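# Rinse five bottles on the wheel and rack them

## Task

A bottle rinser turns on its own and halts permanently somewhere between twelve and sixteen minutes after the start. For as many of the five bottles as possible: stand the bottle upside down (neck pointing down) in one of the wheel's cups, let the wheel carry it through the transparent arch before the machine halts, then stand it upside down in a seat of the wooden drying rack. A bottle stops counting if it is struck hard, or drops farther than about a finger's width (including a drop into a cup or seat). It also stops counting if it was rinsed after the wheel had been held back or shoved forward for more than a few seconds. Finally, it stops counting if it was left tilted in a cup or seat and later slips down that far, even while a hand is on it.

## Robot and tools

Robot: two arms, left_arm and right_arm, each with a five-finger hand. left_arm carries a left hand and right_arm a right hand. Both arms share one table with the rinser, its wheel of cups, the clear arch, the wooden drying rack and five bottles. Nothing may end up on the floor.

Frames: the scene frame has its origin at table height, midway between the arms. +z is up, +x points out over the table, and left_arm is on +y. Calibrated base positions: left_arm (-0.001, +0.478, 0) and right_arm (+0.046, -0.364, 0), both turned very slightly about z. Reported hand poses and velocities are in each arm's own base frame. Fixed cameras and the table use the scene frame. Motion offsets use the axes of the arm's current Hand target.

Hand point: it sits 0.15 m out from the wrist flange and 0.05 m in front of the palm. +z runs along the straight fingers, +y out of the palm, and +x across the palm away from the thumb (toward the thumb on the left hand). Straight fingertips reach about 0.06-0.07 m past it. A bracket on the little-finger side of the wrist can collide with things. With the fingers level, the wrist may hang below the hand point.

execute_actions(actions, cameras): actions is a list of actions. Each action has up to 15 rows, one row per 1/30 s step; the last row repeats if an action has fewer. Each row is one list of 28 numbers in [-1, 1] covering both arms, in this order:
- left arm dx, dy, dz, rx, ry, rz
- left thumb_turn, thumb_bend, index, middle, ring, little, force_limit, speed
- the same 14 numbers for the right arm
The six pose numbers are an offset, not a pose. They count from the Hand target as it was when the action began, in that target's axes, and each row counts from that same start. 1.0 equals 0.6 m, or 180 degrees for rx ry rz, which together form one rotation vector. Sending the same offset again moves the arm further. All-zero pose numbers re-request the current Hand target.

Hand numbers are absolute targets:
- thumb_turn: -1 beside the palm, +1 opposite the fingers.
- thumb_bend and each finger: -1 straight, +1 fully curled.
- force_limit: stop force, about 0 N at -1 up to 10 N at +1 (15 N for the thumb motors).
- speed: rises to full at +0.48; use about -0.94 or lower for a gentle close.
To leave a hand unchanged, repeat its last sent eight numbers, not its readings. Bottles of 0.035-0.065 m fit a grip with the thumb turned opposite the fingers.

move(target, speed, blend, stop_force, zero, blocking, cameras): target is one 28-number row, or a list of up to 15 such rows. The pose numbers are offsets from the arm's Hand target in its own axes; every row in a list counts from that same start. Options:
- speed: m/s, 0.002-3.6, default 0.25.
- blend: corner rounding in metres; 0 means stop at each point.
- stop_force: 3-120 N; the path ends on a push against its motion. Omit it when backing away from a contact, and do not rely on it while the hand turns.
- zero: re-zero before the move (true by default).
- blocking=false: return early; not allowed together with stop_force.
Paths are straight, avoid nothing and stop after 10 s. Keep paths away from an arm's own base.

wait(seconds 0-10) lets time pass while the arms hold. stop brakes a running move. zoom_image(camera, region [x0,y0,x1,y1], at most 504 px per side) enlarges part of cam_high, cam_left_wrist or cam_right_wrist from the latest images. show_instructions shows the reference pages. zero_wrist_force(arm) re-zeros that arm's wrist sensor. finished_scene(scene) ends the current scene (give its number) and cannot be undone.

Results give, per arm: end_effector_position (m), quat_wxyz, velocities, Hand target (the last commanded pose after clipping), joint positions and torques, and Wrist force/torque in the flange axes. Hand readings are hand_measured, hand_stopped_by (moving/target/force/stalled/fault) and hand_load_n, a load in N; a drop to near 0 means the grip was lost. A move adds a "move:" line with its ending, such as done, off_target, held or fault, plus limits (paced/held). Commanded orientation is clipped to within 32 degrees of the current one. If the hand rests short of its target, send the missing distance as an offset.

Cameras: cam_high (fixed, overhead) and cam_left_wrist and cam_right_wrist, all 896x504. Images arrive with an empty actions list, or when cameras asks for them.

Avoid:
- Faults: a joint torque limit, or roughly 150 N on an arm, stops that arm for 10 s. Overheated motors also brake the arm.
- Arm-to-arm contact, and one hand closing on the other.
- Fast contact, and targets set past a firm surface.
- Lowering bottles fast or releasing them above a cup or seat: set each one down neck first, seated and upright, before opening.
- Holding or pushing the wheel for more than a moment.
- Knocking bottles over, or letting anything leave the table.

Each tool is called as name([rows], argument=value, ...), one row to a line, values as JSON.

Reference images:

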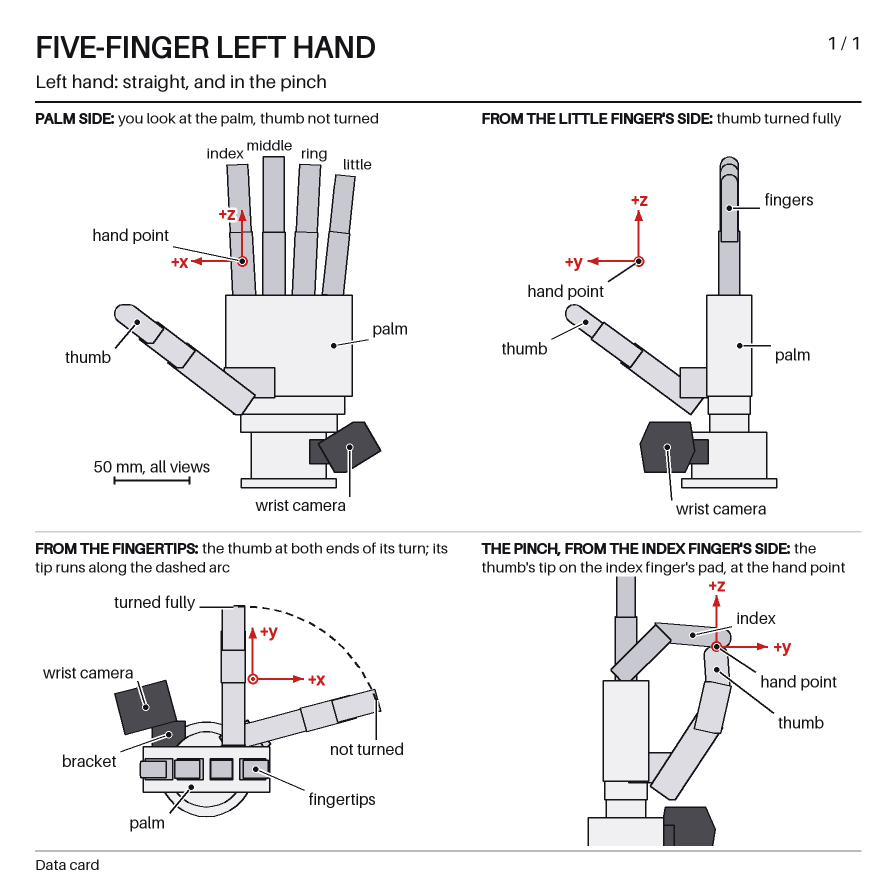

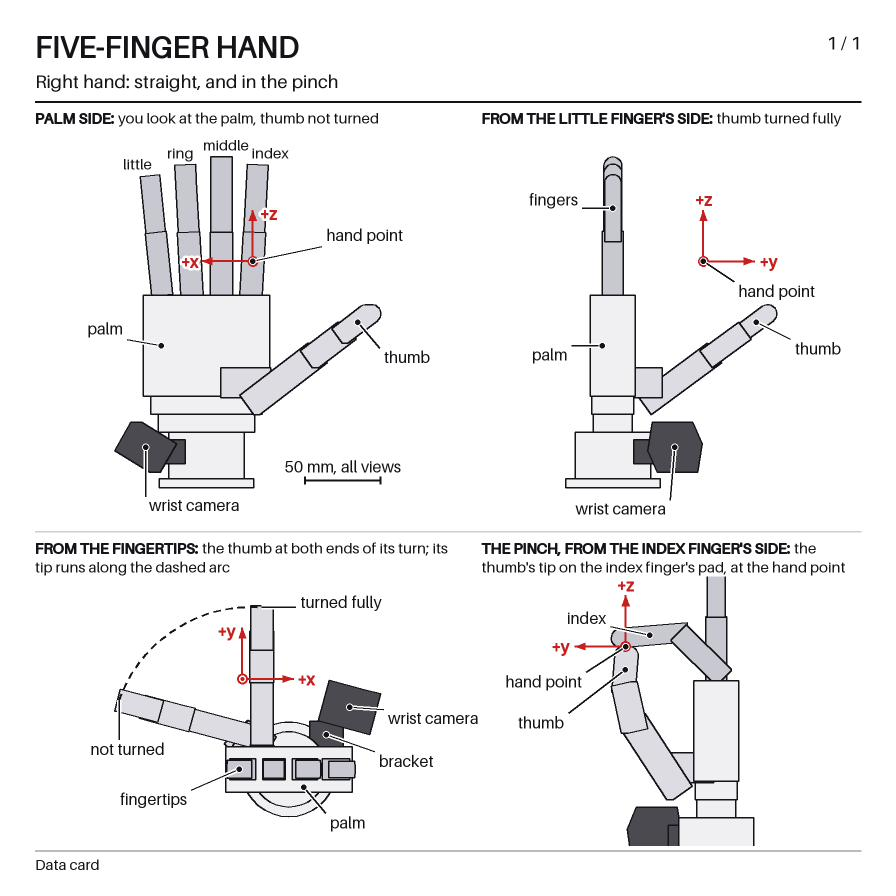

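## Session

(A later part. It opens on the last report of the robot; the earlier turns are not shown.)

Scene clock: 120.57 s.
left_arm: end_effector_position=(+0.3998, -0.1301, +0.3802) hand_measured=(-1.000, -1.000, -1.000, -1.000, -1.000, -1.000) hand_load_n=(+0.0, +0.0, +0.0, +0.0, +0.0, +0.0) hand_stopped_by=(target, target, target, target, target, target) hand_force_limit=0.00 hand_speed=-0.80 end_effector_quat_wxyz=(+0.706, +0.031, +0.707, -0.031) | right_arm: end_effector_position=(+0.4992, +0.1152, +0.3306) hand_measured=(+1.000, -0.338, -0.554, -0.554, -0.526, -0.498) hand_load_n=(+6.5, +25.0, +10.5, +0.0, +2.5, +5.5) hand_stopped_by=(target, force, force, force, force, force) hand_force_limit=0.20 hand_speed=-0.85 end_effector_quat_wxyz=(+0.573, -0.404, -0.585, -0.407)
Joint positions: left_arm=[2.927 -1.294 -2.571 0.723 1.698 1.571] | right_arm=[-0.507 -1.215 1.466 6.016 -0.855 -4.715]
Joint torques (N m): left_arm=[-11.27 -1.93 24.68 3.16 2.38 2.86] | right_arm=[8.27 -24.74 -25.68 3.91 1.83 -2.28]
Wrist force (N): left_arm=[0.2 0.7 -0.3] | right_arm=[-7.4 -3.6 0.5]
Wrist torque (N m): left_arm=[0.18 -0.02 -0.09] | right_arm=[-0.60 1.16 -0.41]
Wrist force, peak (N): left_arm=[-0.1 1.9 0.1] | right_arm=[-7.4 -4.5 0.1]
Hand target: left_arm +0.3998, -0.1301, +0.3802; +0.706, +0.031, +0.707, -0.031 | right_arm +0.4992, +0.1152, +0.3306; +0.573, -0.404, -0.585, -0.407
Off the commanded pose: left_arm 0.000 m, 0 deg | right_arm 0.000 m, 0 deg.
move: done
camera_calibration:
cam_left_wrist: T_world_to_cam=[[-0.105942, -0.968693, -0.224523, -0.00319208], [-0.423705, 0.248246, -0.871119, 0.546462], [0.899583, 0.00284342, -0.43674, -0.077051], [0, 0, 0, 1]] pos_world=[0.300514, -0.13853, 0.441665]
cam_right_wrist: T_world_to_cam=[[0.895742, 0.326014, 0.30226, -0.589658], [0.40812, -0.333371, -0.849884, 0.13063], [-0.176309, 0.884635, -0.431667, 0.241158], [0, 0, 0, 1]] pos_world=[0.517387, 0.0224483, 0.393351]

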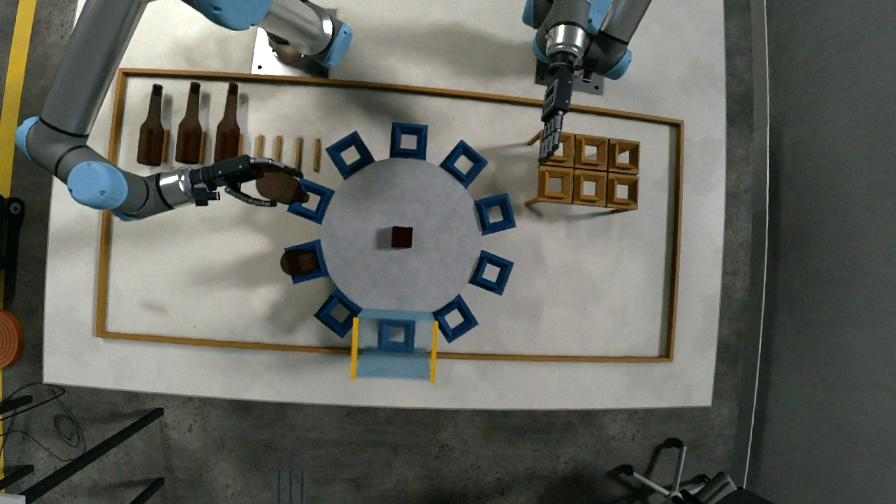

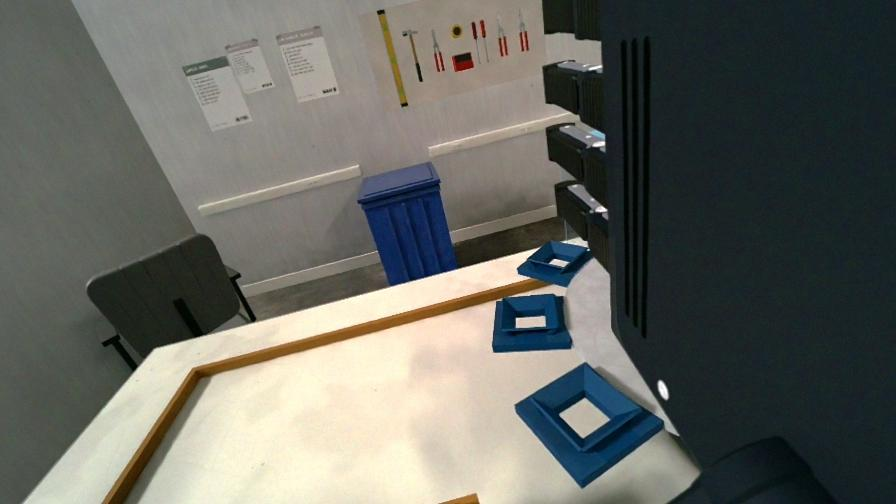

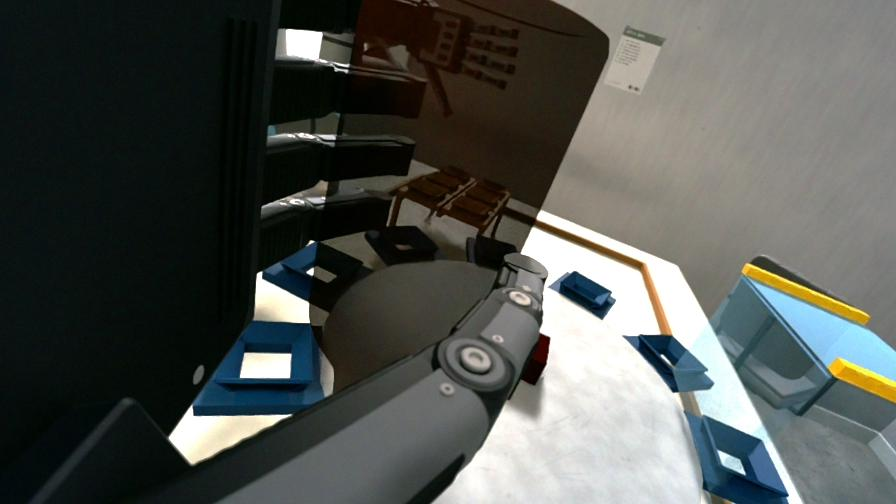

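move(target=[0,0,0,0,0,0,-1,-1,-1,-1,-1,-1,0,-0.8,0,0,0,0.0001,-0.0047,0.0058,1,0.35,0.3,0.3,0.3,0.3,0.2,-0.85], speed=0.1, cameras=["cam_high"])

Scene clock: 122.23 s.
left_arm: end_effector_position=(+0.3998, -0.1301, +0.3802) hand_measured=(-1.000, -1.000, -1.000, -1.000, -1.000, -1.000) hand_load_n=(+0.0, +0.0, +0.0, +0.0, +0.0, +0.0) hand_stopped_by=(target, target, target, target, target, target) hand_force_limit=0.00 hand_speed=-0.80 end_effector_quat_wxyz=(+0.706, +0.031, +0.707, -0.031) | right_arm: end_effector_position=(+0.4992, +0.1152, +0.3306) hand_measured=(+1.000, -0.338, -0.554, -0.554, -0.526, -0.498) hand_load_n=(+6.5, +25.0, +10.5, +0.0, +2.5, +5.5) hand_stopped_by=(target, force, force, force, force, force) hand_force_limit=0.20 hand_speed=-0.85 end_effector_quat_wxyz=(+0.573, -0.413, -0.586, -0.399)
Joint positions: left_arm=[2.927 -1.294 -2.571 0.723 1.698 1.571] | right_arm=[-0.505 -1.221 1.463 6.007 -0.854 -4.684]
Joint torques (N m): left_arm=[-10.13 -1.91 25.58 3.13 2.12 2.78] | right_arm=[8.26 -50.83 -26.6 -0.5 1.81 1.77]
Wrist force (N): left_arm=[0.2 0.9 -0.3] | right_arm=[-7.4 -3.6 0.8]
Wrist torque (N m): left_arm=[0.21 -0.02 -0.10] | right_arm=[-0.62 1.14 -0.58]
Wrist force, peak (N): left_arm=[0.2 1.0 -0.6] | right_arm=[-7.6 -3.8 0.3]
Hand target: left_arm +0.3998, -0.1301, +0.3802; +0.706, +0.031, +0.707, -0.031 | right_arm +0.4992, +0.1152, +0.3306; +0.573, -0.413, -0.586, -0.399
Off the commanded pose: left_arm 0.000 m, 0 deg | right_arm 0.000 m, 0 deg.
move: done
Images, in order (width x height): cam_high 896x504.

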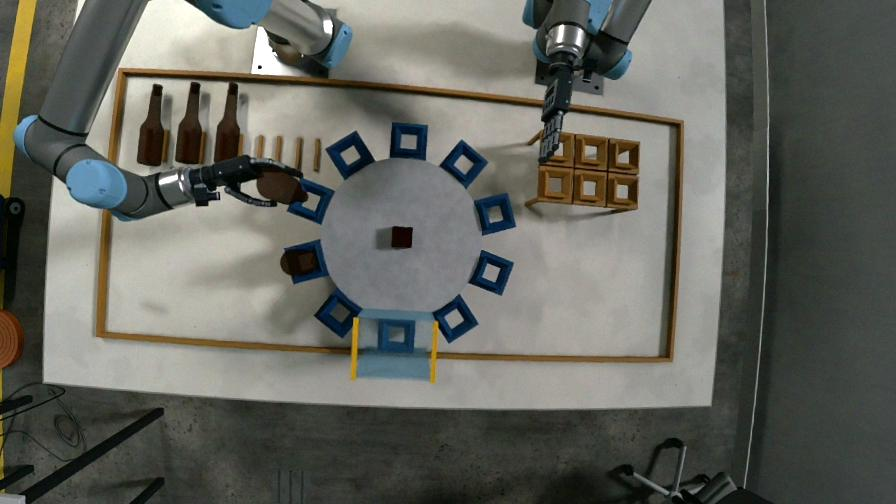

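wait(seconds=2.5, cameras=["cam_high"])

wait(seconds=1.0, cameras=["cam_high"])

Scene clock: 125.33 s.
left_arm: end_effector_position=(+0.3998, -0.1301, +0.3802) hand_measured=(-1.000, -1.000, -1.000, -1.000, -1.000, -1.000) hand_load_n=(+0.0, +0.0, +0.0, +0.0, +0.0, +0.0) hand_stopped_by=(target, target, target, target, target, target) hand_force_limit=0.00 hand_speed=-0.80 end_effector_quat_wxyz=(+0.706, +0.031, +0.707, -0.031) | right_arm: end_effector_position=(+0.4992, +0.1152, +0.3306) hand_measured=(+1.000, -0.338, -0.554, -0.554, -0.526, -0.498) hand_load_n=(+6.5, +25.0, +10.5, +0.0, +2.5, +5.5) hand_stopped_by=(target, force, force, force, force, force) hand_force_limit=0.20 hand_speed=-0.85 end_effector_quat_wxyz=(+0.573, -0.413, -0.586, -0.399)
Joint positions: left_arm=[2.927 -1.294 -2.571 0.723 1.698 1.571] | right_arm=[-0.505 -1.221 1.463 6.007 -0.854 -4.684]
Joint torques (N m): left_arm=[-11.31 -1.17 24.85 3.36 2.31 2.71] | right_arm=[9.68 -49.62 -27.38 -0.47 1.91 1.75]
Wrist force (N): left_arm=[0.4 0.7 -0.3] | right_arm=[-7.3 -3.6 0.5]
Wrist torque (N m): left_arm=[0.19 -0.06 -0.07] | right_arm=[-0.60 1.15 -0.57]
Wrist force, peak (N): left_arm=[0.1 1.1 -0.4] | right_arm=[-7.5 -3.7 0.7]
Hand target: left_arm +0.3998, -0.1301, +0.3802; +0.706, +0.031, +0.707, -0.031 | right_arm +0.4992, +0.1152, +0.3306; +0.573, -0.413, -0.586, -0.399
Off the commanded pose: left_arm 0.000 m, 0 deg | right_arm 0.000 m, 0 deg.
wait: 2.50 s; at rest from the start
Images, in order (width x height): cam_high 896x504.

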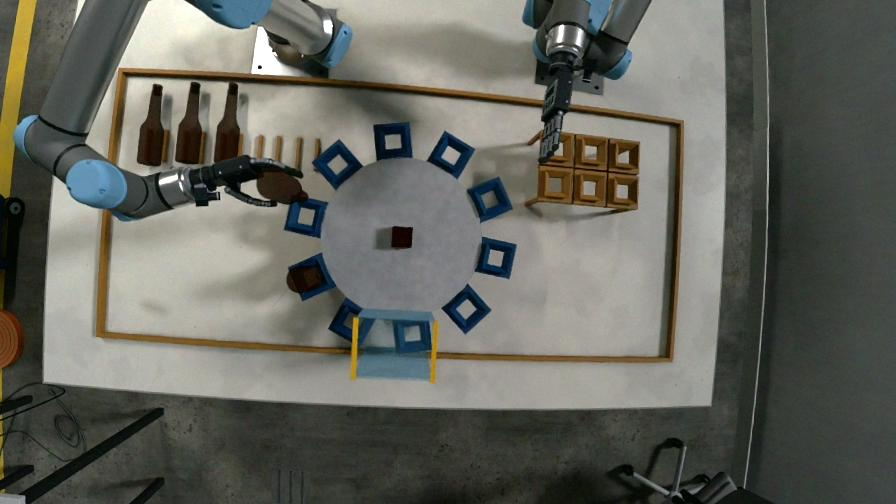

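Scene clock: 126.33 s.
left_arm: end_effector_position=(+0.3998, -0.1301, +0.3802) hand_measured=(-1.000, -1.000, -1.000, -1.000, -1.000, -1.000) hand_load_n=(+0.0, +0.0, +0.0, +0.5, +0.0, +0.0) hand_stopped_by=(target, target, target, target, target, target) hand_force_limit=0.00 hand_speed=-0.80 end_effector_quat_wxyz=(+0.706, +0.031, +0.707, -0.031) | right_arm: end_effector_position=(+0.4992, +0.1152, +0.3306) hand_measured=(+1.000, -0.338, -0.554, -0.554, -0.526, -0.498) hand_load_n=(+6.5, +25.0, +10.5, +0.0, +2.5, +5.5) hand_stopped_by=(target, force, force, force, force, force) hand_force_limit=0.20 hand_speed=-0.85 end_effector_quat_wxyz=(+0.573, -0.413, -0.586, -0.399)
Joint positions: left_arm=[2.927 -1.294 -2.571 0.723 1.698 1.571] | right_arm=[-0.505 -1.221 1.463 6.007 -0.854 -4.684]
Joint torques (N m): left_arm=[-9.73 -1.69 25.7 3.36 2.15 2.81] | right_arm=[8.85 -50.47 -25.91 -0.4 1.74 1.64]
Wrist force (N): left_arm=[0.5 0.8 -0.5] | right_arm=[-7.2 -3.7 0.7]
Wrist torque (N m): left_arm=[0.21 -0.07 -0.08] | right_arm=[-0.63 1.12 -0.57]
Wrist force, peak (N): left_arm=[0.3 1.0 -0.3] | right_arm=[-7.4 -3.7 0.5]
Hand target: left_arm +0.3998, -0.1301, +0.3802; +0.706, +0.031, +0.707, -0.031 | right_arm +0.4992, +0.1152, +0.3306; +0.573, -0.413, -0.586, -0.399
Off the commanded pose: left_arm 0.000 m, 0 deg | right_arm 0.000 m, 0 deg.
wait: 1.00 s; at rest by 0.17 s
Images, in order (width x height): cam_high 896x504.

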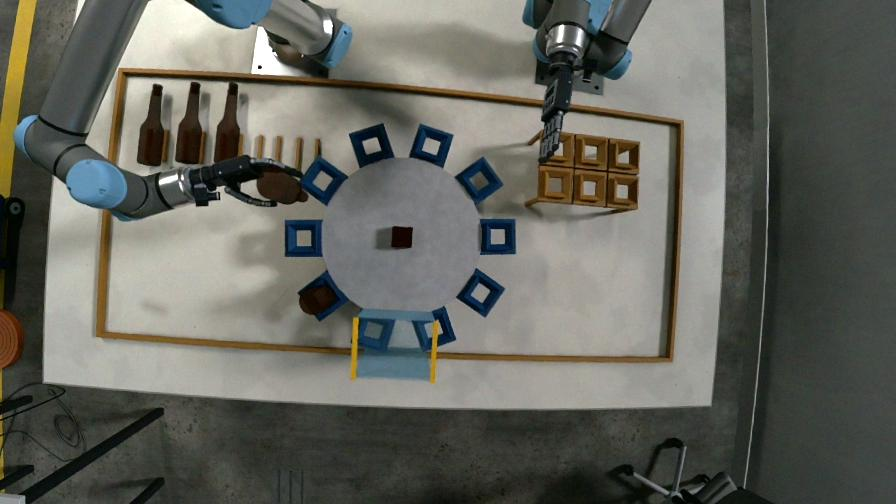

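wait(seconds=0.4)

move([
  [0,0,0,0,0,0,-1,-1,-1,-1,-1,-1,0,-0.8,-0.1167,0.0007,0.0029,0,0,0,1,0.35,0.3,0.3,0.3,0.3,0.2,-0.85],
  [0,0,0,0,0,0,-1,-1,-1,-1,-1,-1,0,-0.8,-0.3,0.0017,0.0075,0,0,0,1,0.35,0.3,0.3,0.3,0.3,0.2,-0.85],
], speed=[0.1,0.05], stop_force=4, cameras=["cam_right_wrist","cam_high"])

zoom_image(camera="cam_high", region=[245, 140, 345, 240])

Scene clock: 129.47 s.
left_arm: end_effector_position=(+0.3998, -0.1301, +0.3802) hand_measured=(-1.000, -1.000, -1.000, -1.000, -1.000, -1.000) hand_load_n=(+0.0, +0.0, +0.0, +0.0, +0.0, +0.0) hand_stopped_by=(target, target, target, target, target, target) hand_force_limit=0.00 hand_speed=-0.80 end_effector_quat_wxyz=(+0.706, +0.031, +0.707, -0.031) | right_arm: end_effector_position=(+0.4992, +0.1152, +0.3306) hand_measured=(+1.000, -0.338, -0.554, -0.554, -0.526, -0.498) hand_load_n=(+6.5, +25.0, +10.5, +0.0, +2.5, +5.5) hand_stopped_by=(target, force, force, force, force, force) hand_force_limit=0.20 hand_speed=-0.85 end_effector_quat_wxyz=(+0.573, -0.413, -0.586, -0.399)
Joint positions: left_arm=[2.927 -1.294 -2.571 0.723 1.698 1.571] | right_arm=[-0.505 -1.221 1.463 6.007 -0.854 -4.684]
Joint torques (N m): left_arm=[-10.23 -0.43 25.1 3.3 2.27 2.64] | right_arm=[9.2 -49.68 -26.59 -0.37 1.6 1.77]
Wrist force (N): left_arm=[0.1 0.8 -0.3] | right_arm=[-7.3 -3.5 0.6]
Wrist torque (N m): left_arm=[0.20 -0.01 -0.10] | right_arm=[-0.61 1.13 -0.56]
Wrist force, peak (N): left_arm=[0.1 1.0 -0.6] | right_arm=[-7.5 -3.9 0.6]
Hand target: left_arm +0.3998, -0.1301, +0.3802; +0.706, +0.031, +0.707, -0.031 | right_arm +0.4992, +0.1152, +0.3306; +0.573, -0.413, -0.586, -0.399
Off the commanded pose: left_arm 0.000 m, 0 deg | right_arm 0.000 m, 0 deg.
wait: 0.40 s; at rest from the start

Scene clock: 133.03 s.
left_arm: end_effector_position=(+0.3998, -0.1301, +0.3802) hand_measured=(-1.000, -1.000, -1.000, -1.000, -1.000, -1.000) hand_load_n=(+0.0, +0.0, +0.0, +0.0, +0.0, +0.0) hand_stopped_by=(target, target, target, target, target, target) hand_force_limit=0.00 hand_speed=-0.80 end_effector_quat_wxyz=(+0.706, +0.031, +0.707, -0.031) | right_arm: end_effector_position=(+0.4992, +0.1150, +0.1778) hand_measured=(+1.000, -0.338, -0.554, -0.554, -0.526, -0.498) hand_load_n=(+2.5, +24.0, +13.0, +0.0, +1.5, +3.0) hand_stopped_by=(target, force, force, force, force, force) hand_force_limit=0.20 hand_speed=-0.85 end_effector_quat_wxyz=(+0.573, -0.413, -0.586, -0.399)
Joint positions: left_arm=[2.927 -1.294 -2.571 0.723 1.698 1.571] | right_arm=[-0.505 -1.075 1.673 5.65 -0.855 -4.684]
Joint torques (N m): left_arm=[-11.62 -1.17 25.97 3.2 2.11 2.61] | right_arm=[-12.65 -54.13 -22.67 3.7 -1.54 1.13]
Wrist force (N): left_arm=[0.3 0.9 -0.4] | right_arm=[-7.2 -3.2 1.1]
Wrist torque (N m): left_arm=[0.22 -0.04 -0.09] | right_arm=[-0.60 1.08 -0.52]
Wrist force, peak (N): left_arm=[0.2 1.1 -0.5] | right_arm=[-7.8 -3.3 0.1]
Hand target: left_arm +0.3998, -0.1301, +0.3802; +0.706, +0.031, +0.707, -0.031 | right_arm +0.4992, +0.1150, +0.1778; +0.573, -0.413, -0.586, -0.399 (not the last commanded pose)
Off the commanded pose: left_arm 0.000 m, 0 deg | right_arm 0.027 m, 0 deg.
move: contact (right_arm); path passed 1 of 2 targets
camera_calibration:
cam_right_wrist: T_world_to_cam=[[0.899357, 0.33182, 0.284697, -0.542753], [0.397714, -0.350419, -0.847956, 0.00760451], [-0.181606, 0.875844, -0.447121, 0.181825], [0, 0, 0, 1]] pos_world=[0.518125, 0.0235106, 0.242266]
Images, in order (width x height): cam_high 896x504, cam_right_wrist 896x504.

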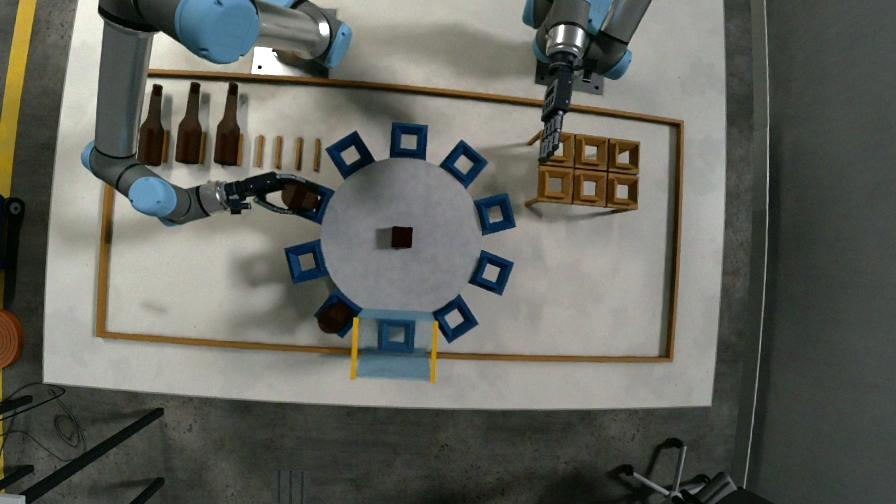

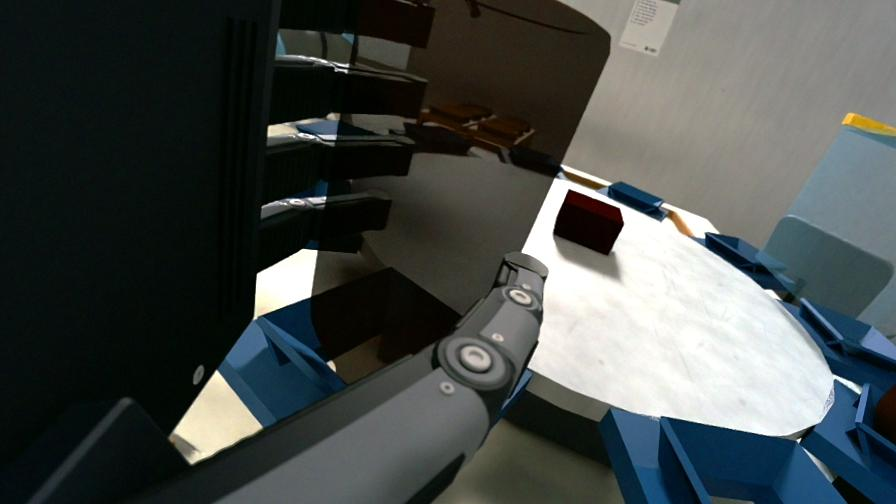

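Scaled by 5.040 from the camera's 896x504 image, which has a finer 1280x720 frame.

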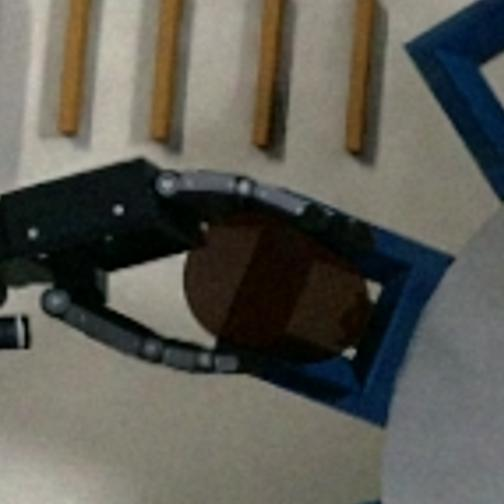

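move(target=[0,0,0,0,0,0,-1,-1,-1,-1,-1,-1,0,-0.8,-0.04,0.0002,0.001,0,0,0,1,0.35,0.3,0.3,0.3,0.3,0.2,-0.85], speed=0.03, stop_force=5, cameras=["cam_right_wrist"])

Scene clock: 134.53 s.
left_arm: end_effector_position=(+0.3998, -0.1301, +0.3802) hand_measured=(-1.000, -1.000, -1.000, -1.000, -1.000, -1.000) hand_load_n=(+0.0, +0.0, +0.0, +0.0, -0.5, +0.0) hand_stopped_by=(target, target, target, target, target, target) hand_force_limit=0.00 hand_speed=-0.80 end_effector_quat_wxyz=(+0.706, +0.031, +0.707, -0.031) | right_arm: end_effector_position=(+0.4992, +0.1150, +0.1766) hand_measured=(+1.000, -0.338, -0.554, -0.554, -0.526, -0.498) hand_load_n=(+1.5, +24.5, +12.0, +0.0, +1.5, +3.0) hand_stopped_by=(target, force, force, force, force, force) hand_force_limit=0.20 hand_speed=-0.85 end_effector_quat_wxyz=(+0.573, -0.413, -0.586, -0.399)
Joint positions: left_arm=[2.927 -1.294 -2.571 0.723 1.698 1.571] | right_arm=[-0.505 -1.073 1.674 5.647 -0.855 -4.684]
Joint torques (N m): left_arm=[-9.4 -2.13 25.93 3.13 2.36 2.64] | right_arm=[-10.94 -53.6 -23.81 3.45 -1.51 1.03]
Wrist force (N): left_arm=[0.3 0.6 -0.2] | right_arm=[-6.0 -1.2 3.2]
Wrist torque (N m): left_arm=[0.16 -0.03 -0.08] | right_arm=[-0.66 1.16 -0.58]
Wrist force, peak (N): left_arm=[0.5 1.1 -0.4] | right_arm=[7.4 -1.3 5.3]
Hand target: left_arm +0.3998, -0.1301, +0.3802; +0.706, +0.031, +0.707, -0.031 | right_arm +0.4992, +0.1150, +0.1766; +0.573, -0.413, -0.586, -0.399 (not the last commanded pose)
Off the commanded pose: left_arm 0.000 m, 0 deg | right_arm 0.023 m, 0 deg.
move: contact (right_arm)
camera_calibration:
cam_right_wrist: T_world_to_cam=[[0.899287, 0.331839, 0.284896, -0.542423], [0.397919, -0.350459, -0.847844, 0.00645484], [-0.181503, 0.87582, -0.447208, 0.181257], [0, 0, 0, 1]] pos_world=[0.518124, 0.0235107, 0.241066]
Images, in order (width x height): cam_right_wrist 896x504.

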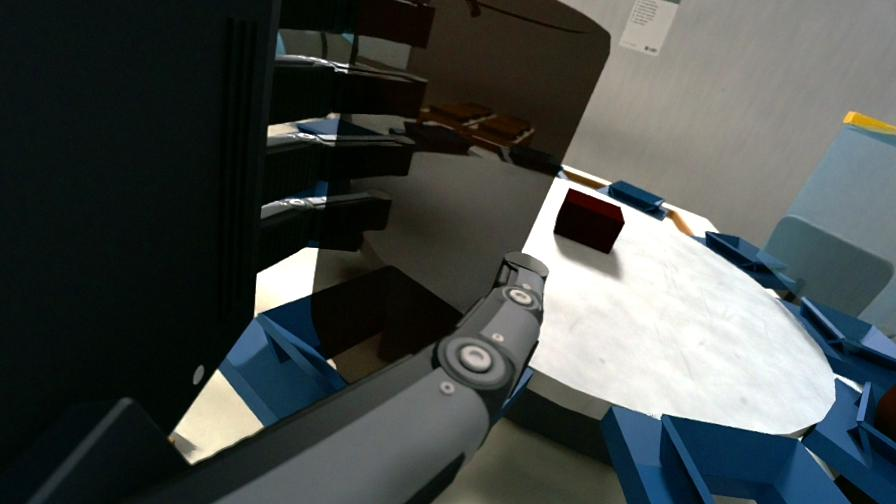

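move(target=[0,0,0,0,0,0,-1,-1,-1,-1,-1,-1,0,-0.8,0.0033,-0.0028,-0.0022,-0.0002,0.0068,-0.0093,1,0.35,0.3,0.3,0.3,0.3,0.2,-0.85], speed=0.05)

move(target=[0,0,0,0,0,0,-1,-1,-1,-1,-1,-1,0,-0.8,-0.05,0.0002,0.001,0,0,0,1,0.35,0.3,0.3,0.3,0.3,0.2,-0.85], speed=0.03, stop_force=6, cameras=["cam_right_wrist","cam_high"])

zoom_image(camera="cam_high", region=[245, 140, 345, 240])

zoom_image(camera="cam_right_wrist", region=[200, 150, 600, 504])

Scene clock: 136.43 s.
left_arm: end_effector_position=(+0.3998, -0.1301, +0.3802) hand_measured=(-1.000, -1.000, -1.000, -1.000, -1.000, -1.000) hand_load_n=(+0.0, +0.0, +0.0, +0.0, +0.0, +0.0) hand_stopped_by=(target, target, target, target, target, target) hand_force_limit=0.00 hand_speed=-0.80 end_effector_quat_wxyz=(+0.706, +0.031, +0.707, -0.031) | right_arm: end_effector_position=(+0.4981, +0.1132, +0.1786) hand_measured=(+1.000, -0.338, -0.554, -0.554, -0.526, -0.498) hand_load_n=(+2.5, +24.0, +13.0, +0.0, +2.0, +3.0) hand_stopped_by=(target, force, force, force, force, force) hand_force_limit=0.20 hand_speed=-0.85 end_effector_quat_wxyz=(+0.573, -0.400, -0.585, -0.411)
Joint positions: left_arm=[2.927 -1.294 -2.571 0.723 1.698 1.571] | right_arm=[-0.512 -1.063 1.673 5.666 -0.86 -4.731]
Joint torques (N m): left_arm=[-9.25 -1.42 25.06 3.09 2.08 2.56] | right_arm=[-12.26 -28.68 -23.06 3.87 -1.78 -2.54]
Wrist force (N): left_arm=[0.4 0.8 -0.5] | right_arm=[-6.7 -3.3 1.1]
Wrist torque (N m): left_arm=[0.21 -0.06 -0.08] | right_arm=[-0.62 1.01 -0.34]
Wrist force, peak (N): left_arm=[0.3 1.0 -0.5] | right_arm=[-7.2 -3.0 1.5]
Hand target: left_arm +0.3998, -0.1301, +0.3802; +0.706, +0.031, +0.707, -0.031 | right_arm +0.4981, +0.1132, +0.1786; +0.573, -0.400, -0.585, -0.411
Off the commanded pose: left_arm 0.000 m, 0 deg | right_arm 0.000 m, 0 deg.
move: done

Scene clock: 137.60 s.
left_arm: end_effector_position=(+0.3998, -0.1301, +0.3802) hand_measured=(-1.000, -1.000, -1.000, -1.000, -1.000, -1.000) hand_load_n=(+0.0, +0.0, +0.0, +0.0, +0.0, +0.0) hand_stopped_by=(target, target, target, target, target, target) hand_force_limit=0.00 hand_speed=-0.80 end_effector_quat_wxyz=(+0.706, +0.031, +0.707, -0.031) | right_arm: end_effector_position=(+0.4981, +0.1132, +0.1773) hand_measured=(+1.000, -0.338, -0.554, -0.554, -0.526, -0.498) hand_load_n=(+1.0, +24.5, +12.0, +0.0, +1.5, +3.0) hand_stopped_by=(target, force, force, force, force, force) hand_force_limit=0.20 hand_speed=-0.85 end_effector_quat_wxyz=(+0.573, -0.400, -0.585, -0.411)
Joint positions: left_arm=[2.927 -1.294 -2.571 0.723 1.698 1.571] | right_arm=[-0.512 -1.061 1.674 5.663 -0.86 -4.732]
Joint torques (N m): left_arm=[-10.52 -1.25 25.21 3.15 2.08 2.68] | right_arm=[-3.7 -53.27 -23 3.56 0.34 2.09]
Wrist force (N): left_arm=[0.1 0.8 -0.4] | right_arm=[-6.1 -0.6 2.8]
Wrist torque (N m): left_arm=[0.21 -0.02 -0.10] | right_arm=[-0.61 1.16 -0.46]
Wrist force, peak (N): left_arm=[0.0 1.0 -0.4] | right_arm=[6.2 -0.7 6.0]
Hand target: left_arm +0.3998, -0.1301, +0.3802; +0.706, +0.031, +0.707, -0.031 | right_arm +0.4981, +0.1132, +0.1773; +0.573, -0.400, -0.585, -0.411 (not the last commanded pose)
Off the commanded pose: left_arm 0.000 m, 0 deg | right_arm 0.029 m, 0 deg.
move: contact (right_arm)
camera_calibration:
cam_right_wrist: T_world_to_cam=[[0.893253, 0.322933, 0.31275, -0.542033], [0.41502, -0.324977, -0.849793, -0.00430407], [-0.17279, 0.888878, -0.424311, 0.173055], [0, 0, 0, 1]] pos_world=[0.515861, 0.0198169, 0.239292]
Images, in order (width x height): cam_high 896x504, cam_right_wrist 896x504.

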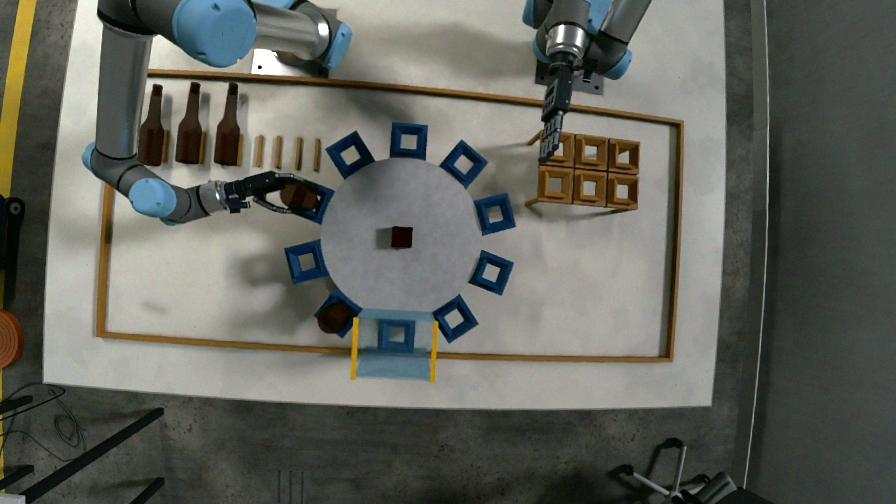

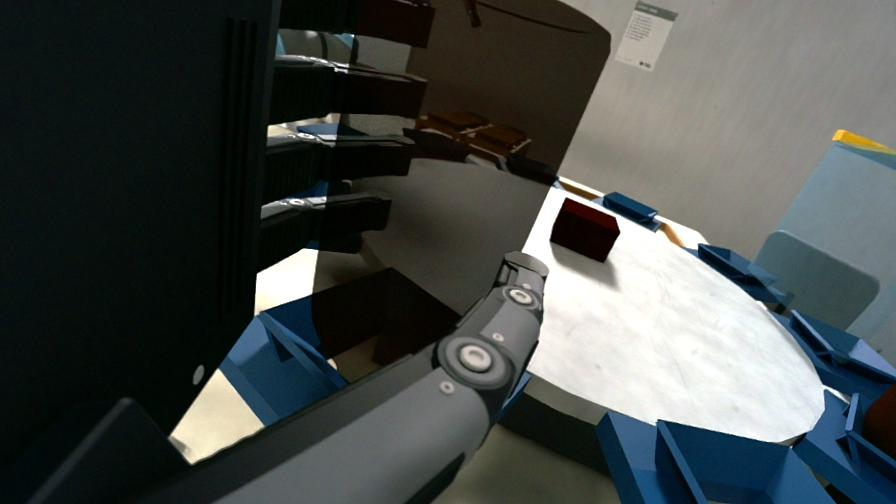

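Scaled by 5.040 from the camera's 896x504 image, which has a finer 1280x720 frame.

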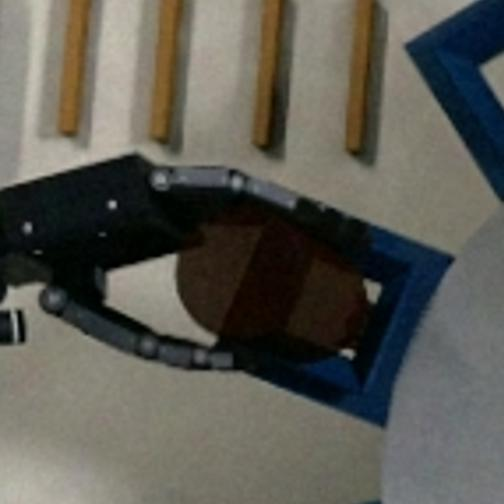

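Scaled by 1.260 from the camera's 896x504 image, which has a finer 1280x720 frame.

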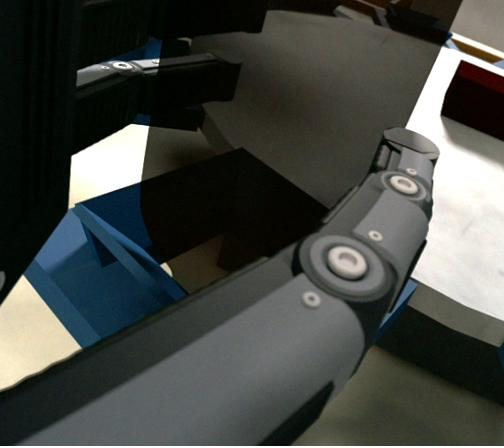

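move(target=[0,0,0,0,0,0,-1,-1,-1,-1,-1,-1,0,-0.8,0.0033,0.0048,0.0036,0,0,0,1,0.35,0.3,0.3,0.3,0.3,0.2,-0.85], speed=0.05)

move(target=[0,0,0,0,0,0,-1,-1,-1,-1,-1,-1,0,-0.8,-0.05,0.0002,0.001,0,0,0,1,0.35,0.3,0.3,0.3,0.3,0.2,-0.85], speed=0.03, stop_force=6, cameras=["cam_right_wrist","cam_high","cam_left_wrist"])

zoom_image(camera="cam_high", region=[245, 140, 345, 240])

Scene clock: 139.77 s.
left_arm: end_effector_position=(+0.3998, -0.1301, +0.3802) hand_measured=(-1.000, -1.000, -1.000, -1.000, -1.000, -1.000) hand_load_n=(-0.5, +0.0, +0.0, +0.0, +0.0, +0.0) hand_stopped_by=(target, target, target, target, target, target) hand_force_limit=0.00 hand_speed=-0.80 end_effector_quat_wxyz=(+0.706, +0.031, +0.707, -0.031) | right_arm: end_effector_position=(+0.5000, +0.1161, +0.1792) hand_measured=(+1.000, -0.338, -0.554, -0.554, -0.526, -0.498) hand_load_n=(+1.5, +24.0, +13.5, +0.0, +1.5, +2.5) hand_stopped_by=(target, force, force, force, force, force) hand_force_limit=0.20 hand_speed=-0.85 end_effector_quat_wxyz=(+0.573, -0.400, -0.585, -0.411)
Joint positions: left_arm=[2.927 -1.294 -2.571 0.723 1.698 1.571] | right_arm=[-0.505 -1.061 1.669 5.669 -0.854 -4.732]
Joint torques (N m): left_arm=[-10.17 -1.97 25.35 3.19 2.12 2.69] | right_arm=[10.68 -54.02 -23.21 3.66 1.41 1.52]
Wrist force (N): left_arm=[0.1 0.8 -0.1] | right_arm=[-7.0 -3.0 1.2]
Wrist torque (N m): left_arm=[0.19 0.00 -0.10] | right_arm=[-0.58 1.06 -0.37]
Wrist force, peak (N): left_arm=[0.4 0.9 -0.5] | right_arm=[-7.1 -3.1 1.5]
Hand target: left_arm +0.3998, -0.1301, +0.3802; +0.706, +0.031, +0.707, -0.031 | right_arm +0.5000, +0.1162, +0.1793; +0.573, -0.400, -0.585, -0.411
Off the commanded pose: left_arm 0.000 m, 0 deg | right_arm 0.000 m, 0 deg.
move: done

Scene clock: 141.10 s.
left_arm: end_effector_position=(+0.3998, -0.1301, +0.3802) hand_measured=(-1.000, -1.000, -1.000, -1.000, -1.000, -1.000) hand_load_n=(+0.0, +0.0, +0.0, +0.0, +0.0, +0.0) hand_stopped_by=(target, target, target, target, target, target) hand_force_limit=0.00 hand_speed=-0.80 end_effector_quat_wxyz=(+0.706, +0.031, +0.707, -0.031) | right_arm: end_effector_position=(+0.5001, +0.1163, +0.1762) hand_measured=(+1.000, -0.338, -0.554, -0.554, -0.526, -0.498) hand_load_n=(+1.0, +23.0, +14.5, +0.0, +2.5, +3.0) hand_stopped_by=(target, force, force, force, force, force) hand_force_limit=0.20 hand_speed=-0.85 end_effector_quat_wxyz=(+0.573, -0.400, -0.585, -0.411)
Joint positions: left_arm=[2.927 -1.294 -2.571 0.723 1.698 1.571] | right_arm=[-0.505 -1.057 1.672 5.662 -0.853 -4.732]
Joint torques (N m): left_arm=[-11.43 -1.64 24.23 3.04 2.01 2.57] | right_arm=[-10.51 -52.89 -23.29 2.91 2.15 1.49]
Wrist force (N): left_arm=[0.1 0.9 -0.2] | right_arm=[-2.7 -4.6 2.0]
Wrist torque (N m): left_arm=[0.21 -0.02 -0.10] | right_arm=[-0.48 1.07 -0.25]
Wrist force, peak (N): left_arm=[0.2 1.0 -0.4] | right_arm=[14.0 -9.1 4.8]
Hand target: left_arm +0.3998, -0.1301, +0.3802; +0.706, +0.031, +0.707, -0.031 | right_arm +0.5001, +0.1163, +0.1762; +0.573, -0.400, -0.585, -0.411 (not the last commanded pose)
Off the commanded pose: left_arm 0.000 m, 0 deg | right_arm 0.027 m, 0 deg.
move: contact (right_arm)
camera_calibration:
cam_left_wrist: T_world_to_cam=[[-0.105814, -0.968717, -0.22448, -0.00325271], [-0.423738, 0.248152, -0.87113, 0.546463], [0.899583, 0.00294312, -0.43674, -0.0770372], [0, 0, 0, 1]] pos_world=[0.300514, -0.13853, 0.441665]
cam_right_wrist: T_world_to_cam=[[0.893189, 0.32294, 0.312925, -0.544426], [0.415201, -0.325031, -0.849684, -0.00505309], [-0.172687, 0.888856, -0.424399, 0.170171], [0, 0, 0, 1]] pos_world=[0.51776, 0.0229171, 0.238292]

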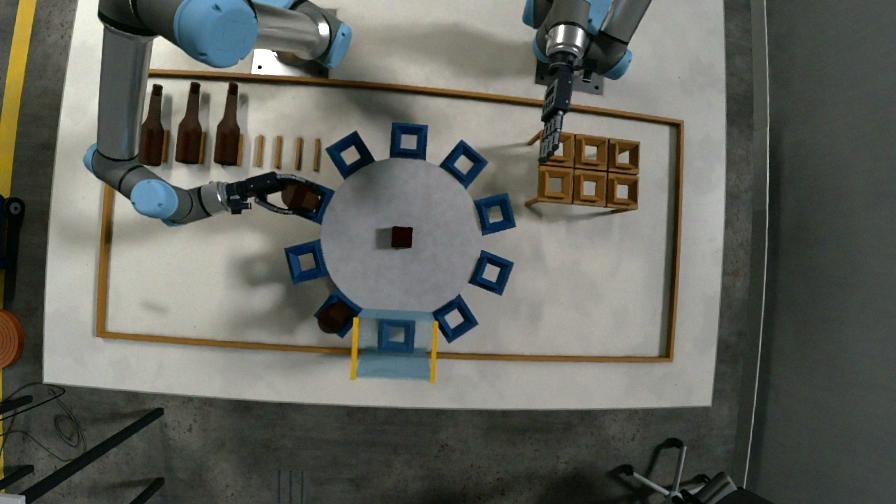

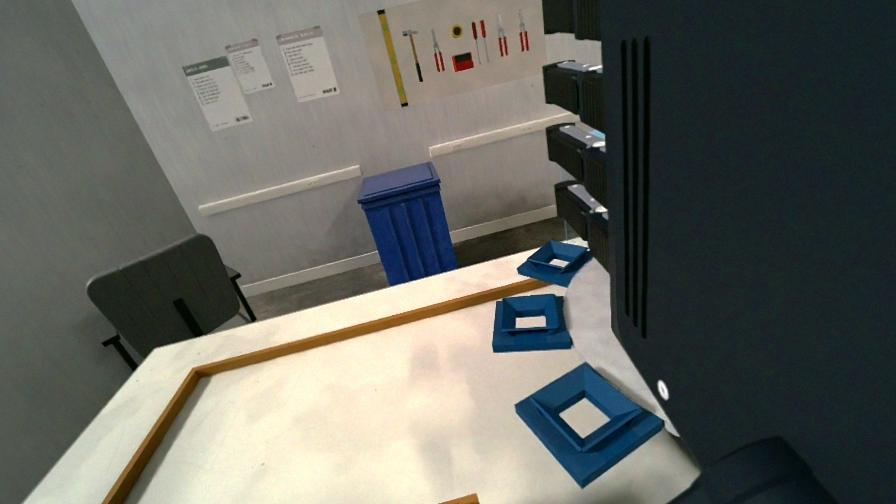

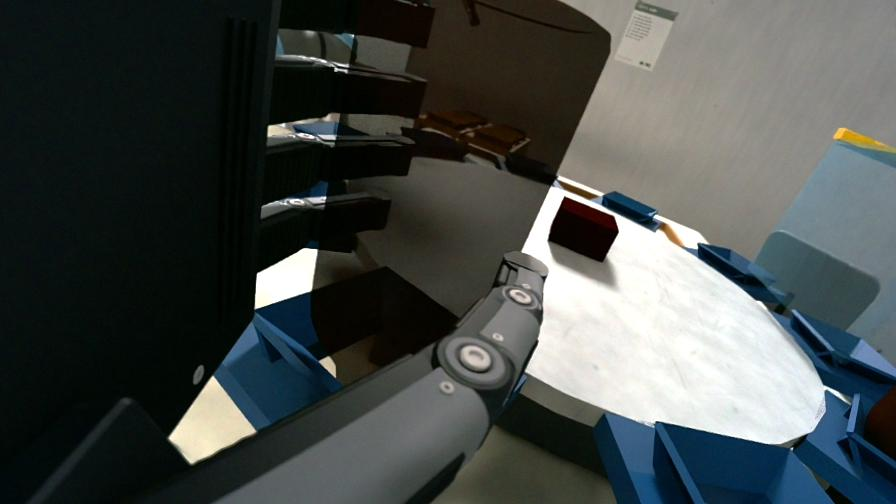

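Scaled by 5.040 from the camera's 896x504 image, which has a finer 1280x720 frame.

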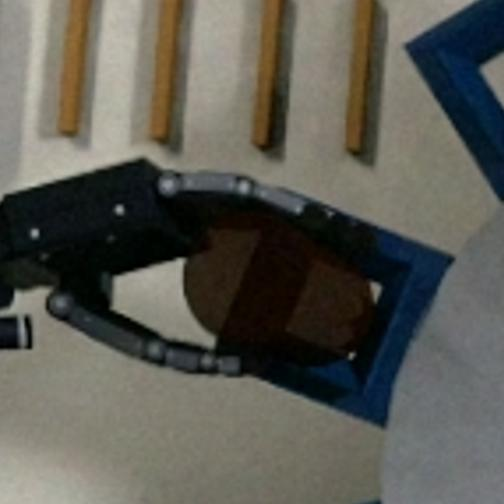

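move([
  [0,0,0,0,0,0,-1,-1,-1,-1,-1,-1,0,-0.8,0,0,0,0,0,0,1,-0.9,-0.9,-0.9,-0.9,-0.9,0.2,-0.5],
  [0,0,0,0,0,0,-1,-1,-1,-1,-1,-1,0,-0.8,0.005,0,-0.17,0,0,0,1,-0.9,-0.9,-0.9,-0.9,-0.9,0.2,-0.5],
], speed=0.15, cameras=["cam_right_wrist","cam_high"])

zoom_image(camera="cam_high", region=[245, 140, 345, 240])

Scene clock: 143.97 s.
left_arm: end_effector_position=(+0.3998, -0.1301, +0.3802) hand_measured=(-1.000, -1.000, -1.000, -1.000, -1.000, -1.000) hand_load_n=(+0.0, +0.0, +0.5, +0.0, +0.0, +0.0) hand_stopped_by=(target, target, target, target, target, target) hand_force_limit=0.00 hand_speed=-0.80 end_effector_quat_wxyz=(+0.706, +0.031, +0.707, -0.031) | right_arm: end_effector_position=(+0.5349, +0.0205, +0.1798) hand_measured=(+1.000, -0.900, -0.900, -0.900, -0.900, -0.900) hand_load_n=(+0.5, -0.5, +0.0, +0.0, +0.0, +0.0) hand_stopped_by=(target, target, target, target, target, target) hand_force_limit=0.20 hand_speed=-0.50 end_effector_quat_wxyz=(+0.573, -0.400, -0.585, -0.411)
Joint positions: left_arm=[2.927 -1.294 -2.571 0.723 1.698 1.571] | right_arm=[-0.616 -0.931 1.447 5.761 -0.965 -4.732]
Joint torques (N m): left_arm=[-9.84 -2.49 24.36 3 2.28 2.48] | right_arm=[-11.05 -34.09 -23.47 3.54 -1.55 -2.34]
Wrist force (N): left_arm=[0.4 1.0 -0.3] | right_arm=[-5.0 -3.0 0.8]
Wrist torque (N m): left_arm=[0.23 -0.05 -0.09] | right_arm=[-0.57 1.11 -0.35]
Wrist force, peak (N): left_arm=[0.5 1.0 -0.4] | right_arm=[-5.5 -3.0 0.9]
Hand target: left_arm +0.3998, -0.1301, +0.3802; +0.706, +0.031, +0.707, -0.031 | right_arm +0.5349, +0.0204, +0.1798; +0.573, -0.400, -0.585, -0.411
Off the commanded pose: left_arm 0.000 m, 0 deg | right_arm 0.000 m, 0 deg.
move: done
camera_calibration:
cam_right_wrist: T_world_to_cam=[[0.893184, 0.322968, 0.312912, -0.545659], [0.415216, -0.325106, -0.849648, -0.0476888], [-0.17268, 0.888818, -0.424481, 0.262831], [0, 0, 0, 1]] pos_world=[0.55256, -0.0728826, 0.241792]
Images, in order (width x height): cam_high 896x504, cam_right_wrist 896x504.

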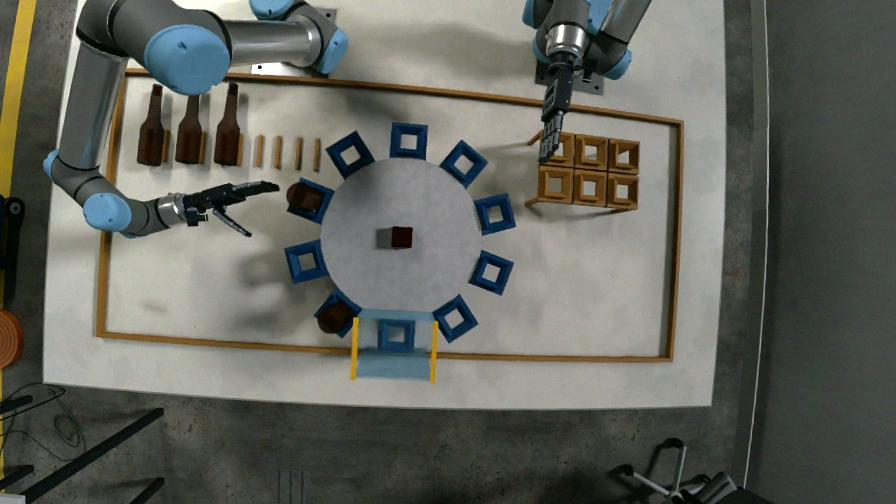

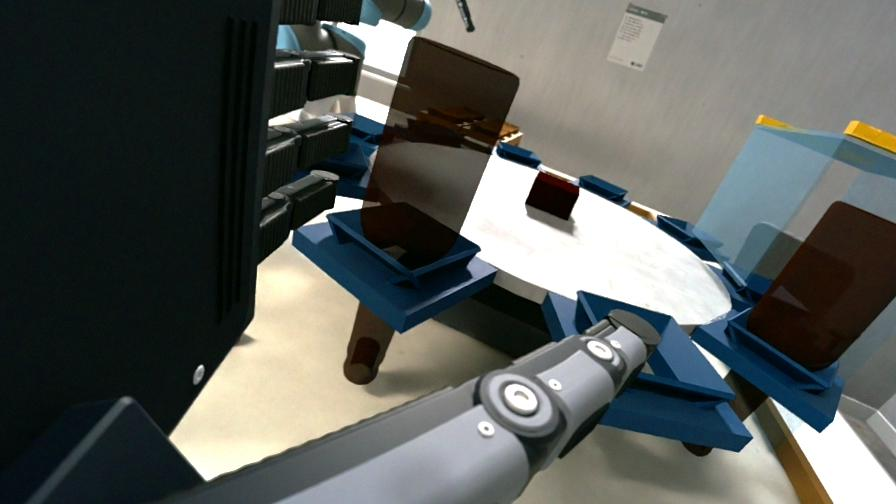

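Scaled by 5.040 from the camera's 896x504 image, which has a finer 1280x720 frame.

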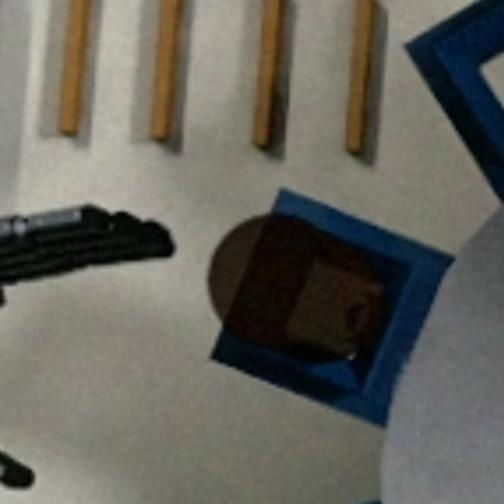

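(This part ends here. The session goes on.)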